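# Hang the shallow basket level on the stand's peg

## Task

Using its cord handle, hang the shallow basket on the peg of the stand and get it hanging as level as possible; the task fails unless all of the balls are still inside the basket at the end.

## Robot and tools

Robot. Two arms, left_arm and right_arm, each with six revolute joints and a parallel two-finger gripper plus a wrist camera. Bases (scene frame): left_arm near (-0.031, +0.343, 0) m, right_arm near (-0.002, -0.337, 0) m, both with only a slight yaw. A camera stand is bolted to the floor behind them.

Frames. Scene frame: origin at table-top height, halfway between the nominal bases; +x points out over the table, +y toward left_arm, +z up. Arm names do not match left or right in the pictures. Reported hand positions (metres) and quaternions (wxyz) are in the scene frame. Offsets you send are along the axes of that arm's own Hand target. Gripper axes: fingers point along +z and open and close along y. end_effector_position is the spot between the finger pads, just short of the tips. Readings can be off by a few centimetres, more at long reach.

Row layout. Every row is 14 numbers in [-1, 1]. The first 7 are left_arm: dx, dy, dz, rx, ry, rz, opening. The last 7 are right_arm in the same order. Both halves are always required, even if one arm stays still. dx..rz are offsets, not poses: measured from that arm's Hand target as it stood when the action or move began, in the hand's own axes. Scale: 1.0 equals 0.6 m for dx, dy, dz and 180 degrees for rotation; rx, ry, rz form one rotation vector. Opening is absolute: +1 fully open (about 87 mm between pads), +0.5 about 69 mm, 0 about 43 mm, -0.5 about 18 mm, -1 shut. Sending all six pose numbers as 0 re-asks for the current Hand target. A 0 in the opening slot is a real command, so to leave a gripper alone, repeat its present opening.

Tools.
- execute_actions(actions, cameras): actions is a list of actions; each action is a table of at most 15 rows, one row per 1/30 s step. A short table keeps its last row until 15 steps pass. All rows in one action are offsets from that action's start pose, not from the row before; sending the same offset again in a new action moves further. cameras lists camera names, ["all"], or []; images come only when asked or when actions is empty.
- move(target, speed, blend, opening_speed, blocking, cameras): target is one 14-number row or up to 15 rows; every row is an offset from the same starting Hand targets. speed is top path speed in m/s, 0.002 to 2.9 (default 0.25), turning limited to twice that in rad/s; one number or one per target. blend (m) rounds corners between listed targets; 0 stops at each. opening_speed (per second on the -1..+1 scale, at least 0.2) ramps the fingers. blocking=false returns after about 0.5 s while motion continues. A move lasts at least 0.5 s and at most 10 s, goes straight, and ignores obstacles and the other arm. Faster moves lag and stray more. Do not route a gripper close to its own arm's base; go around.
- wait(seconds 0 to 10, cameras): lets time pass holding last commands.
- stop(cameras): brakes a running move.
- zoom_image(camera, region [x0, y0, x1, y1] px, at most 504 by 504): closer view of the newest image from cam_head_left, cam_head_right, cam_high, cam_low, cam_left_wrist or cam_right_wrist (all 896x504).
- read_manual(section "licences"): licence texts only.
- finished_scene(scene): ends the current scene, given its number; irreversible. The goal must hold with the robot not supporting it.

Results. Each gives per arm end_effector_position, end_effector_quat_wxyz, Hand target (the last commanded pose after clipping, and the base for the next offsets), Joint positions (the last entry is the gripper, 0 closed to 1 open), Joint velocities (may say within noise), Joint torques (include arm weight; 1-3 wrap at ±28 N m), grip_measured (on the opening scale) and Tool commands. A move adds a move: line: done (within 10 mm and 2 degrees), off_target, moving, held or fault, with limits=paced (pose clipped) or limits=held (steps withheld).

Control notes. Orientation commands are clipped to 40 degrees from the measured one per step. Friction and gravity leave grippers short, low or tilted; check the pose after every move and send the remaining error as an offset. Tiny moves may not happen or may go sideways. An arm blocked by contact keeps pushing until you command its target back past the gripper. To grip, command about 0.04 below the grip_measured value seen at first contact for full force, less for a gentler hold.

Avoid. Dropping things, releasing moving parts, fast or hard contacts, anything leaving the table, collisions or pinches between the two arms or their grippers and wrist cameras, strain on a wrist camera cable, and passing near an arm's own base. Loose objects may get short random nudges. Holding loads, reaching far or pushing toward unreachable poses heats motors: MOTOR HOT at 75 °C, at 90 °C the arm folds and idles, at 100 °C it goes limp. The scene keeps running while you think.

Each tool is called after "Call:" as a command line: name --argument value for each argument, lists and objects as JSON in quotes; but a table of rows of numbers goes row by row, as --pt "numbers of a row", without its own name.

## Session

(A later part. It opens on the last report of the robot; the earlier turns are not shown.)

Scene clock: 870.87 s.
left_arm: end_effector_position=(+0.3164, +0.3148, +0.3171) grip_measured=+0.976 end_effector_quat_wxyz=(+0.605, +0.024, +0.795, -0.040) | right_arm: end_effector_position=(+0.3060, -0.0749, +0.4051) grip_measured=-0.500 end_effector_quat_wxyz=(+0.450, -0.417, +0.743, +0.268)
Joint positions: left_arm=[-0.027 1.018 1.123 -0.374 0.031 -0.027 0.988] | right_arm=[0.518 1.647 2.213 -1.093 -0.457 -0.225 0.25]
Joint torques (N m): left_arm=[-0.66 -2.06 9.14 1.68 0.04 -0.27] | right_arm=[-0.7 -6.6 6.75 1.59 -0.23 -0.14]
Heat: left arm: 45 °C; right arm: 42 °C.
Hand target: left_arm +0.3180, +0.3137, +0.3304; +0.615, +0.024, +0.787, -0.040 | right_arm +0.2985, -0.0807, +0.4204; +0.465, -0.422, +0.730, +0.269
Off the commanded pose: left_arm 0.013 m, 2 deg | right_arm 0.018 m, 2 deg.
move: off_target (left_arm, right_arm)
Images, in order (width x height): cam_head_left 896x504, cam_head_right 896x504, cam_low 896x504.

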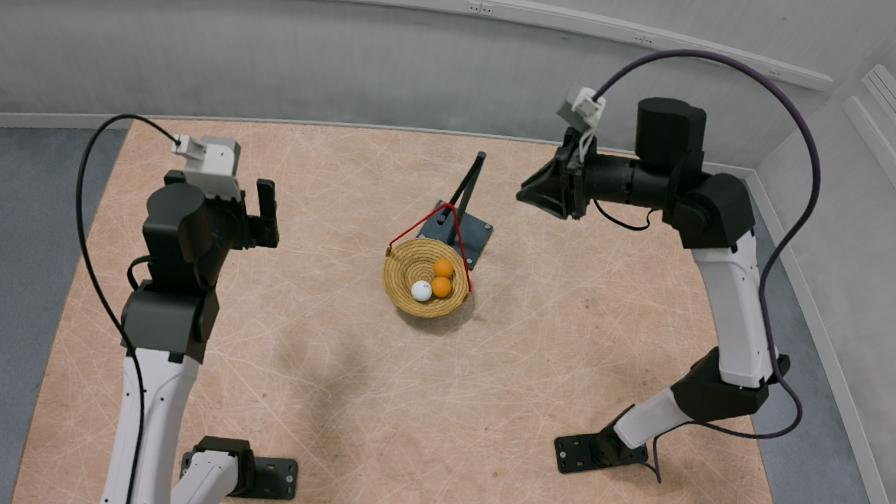

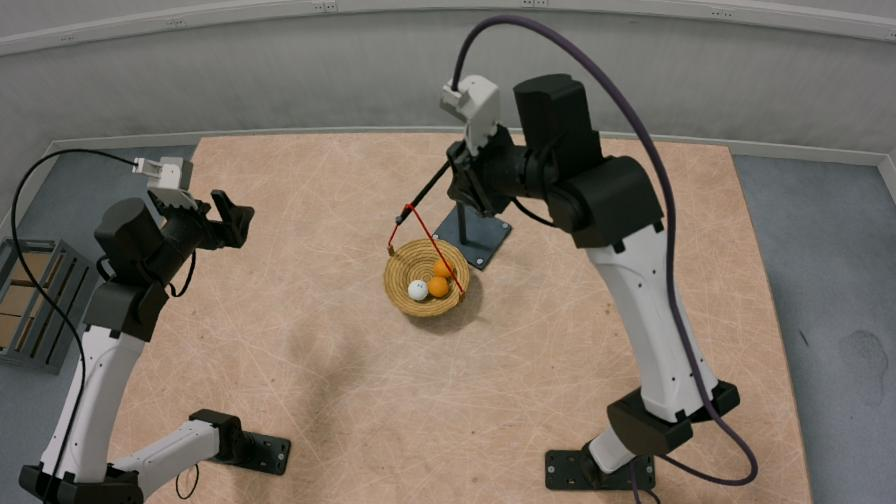

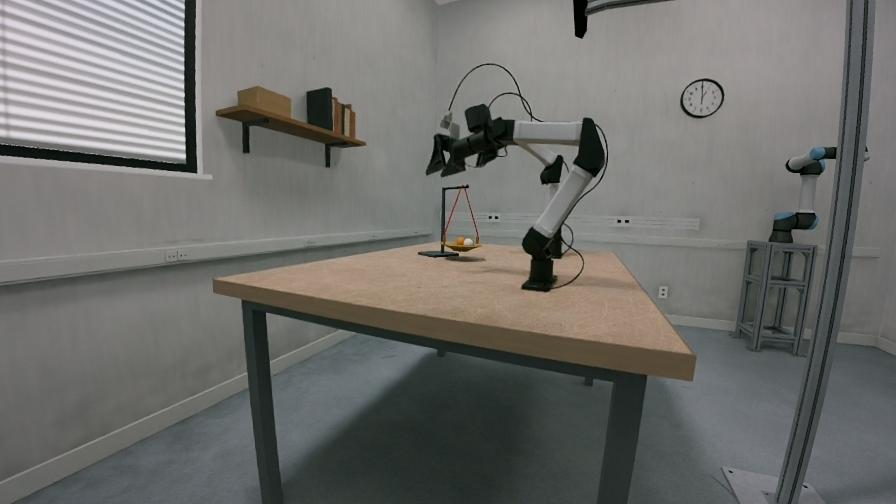

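Call:
wait --seconds 0.5 --cameras '["cam_low", "cam_head_right"]'

Call:
zoom_image --camera "cam_low" --region '[438, 170, 498, 262]'

Call:
zoom_image --camera "cam_head_right" --region '[370, 190, 490, 330]'

Scene clock: 885.93 s.
left_arm: end_effector_position=(+0.3164, +0.3148, +0.3171) grip_measured=+0.976 end_effector_quat_wxyz=(+0.605, +0.024, +0.795, -0.040) | right_arm: end_effector_position=(+0.3059, -0.0749, +0.4050) grip_measured=-0.500 end_effector_quat_wxyz=(+0.449, -0.417, +0.743, +0.268)
Joint positions: left_arm=[-0.027 1.018 1.123 -0.374 0.031 -0.027 0.988] | right_arm=[0.518 1.647 2.213 -1.093 -0.457 -0.225 0.25]
Joint torques (N m): left_arm=[-0.69 -2.25 9.18 1.71 0.05 -0.26] | right_arm=[-0.68 -6.57 6.69 1.58 -0.2 -0.13]
Heat: left arm: 45 °C; right arm: 42 °C.
Hand target: left_arm +0.3180, +0.3137, +0.3304; +0.615, +0.024, +0.787, -0.040 | right_arm +0.2985, -0.0807, +0.4204; +0.465, -0.422, +0.730, +0.269
Tool commands: left_gripper/opening=+1.0 right_gripper/opening=-0.5
Off the commanded pose: left_arm 0.013 m, 2 deg | right_arm 0.018 m, 2 deg.
wait: 0.50 s; at rest from the start
Images, in order (width x height): cam_head_right 896x504, cam_low 896x504.

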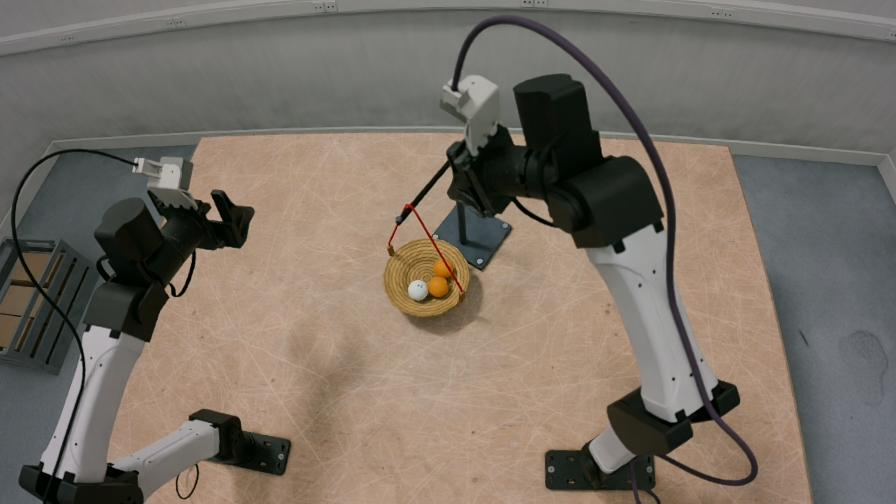

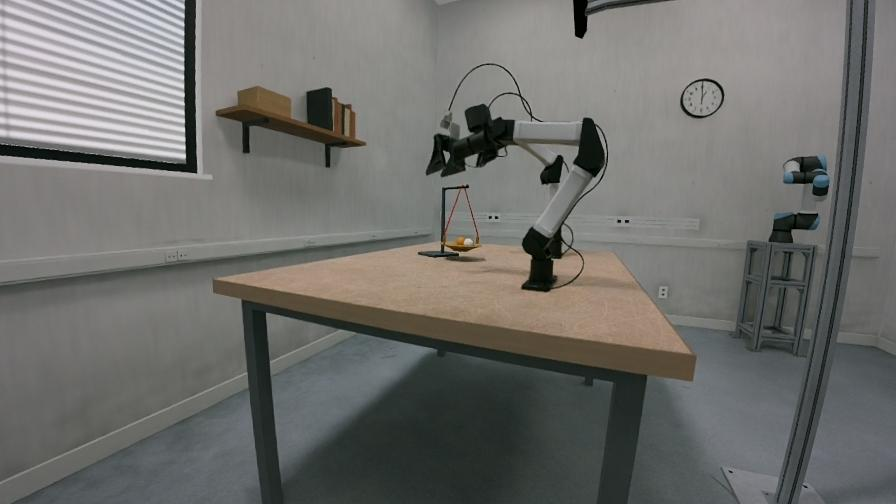

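Scaled by 5.478 from the camera's 896x504 image, which has a finer 1280x720 frame.

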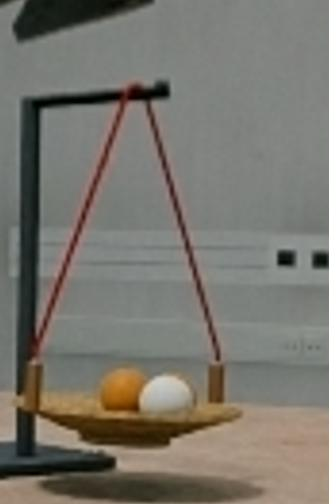

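Scaled by 3.600 from the camera's 896x504 image, which has a finer 1280x720 frame.

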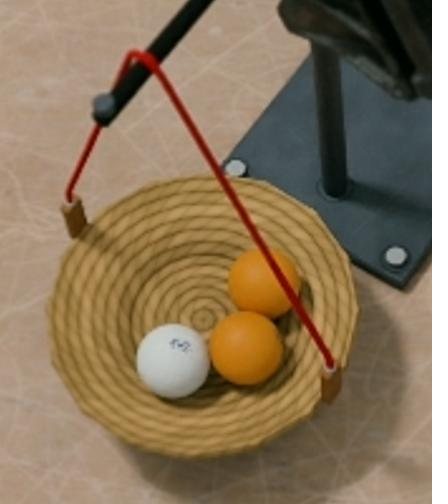

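Call:
finished_scene --scene 3

The scene is finished: the task was done.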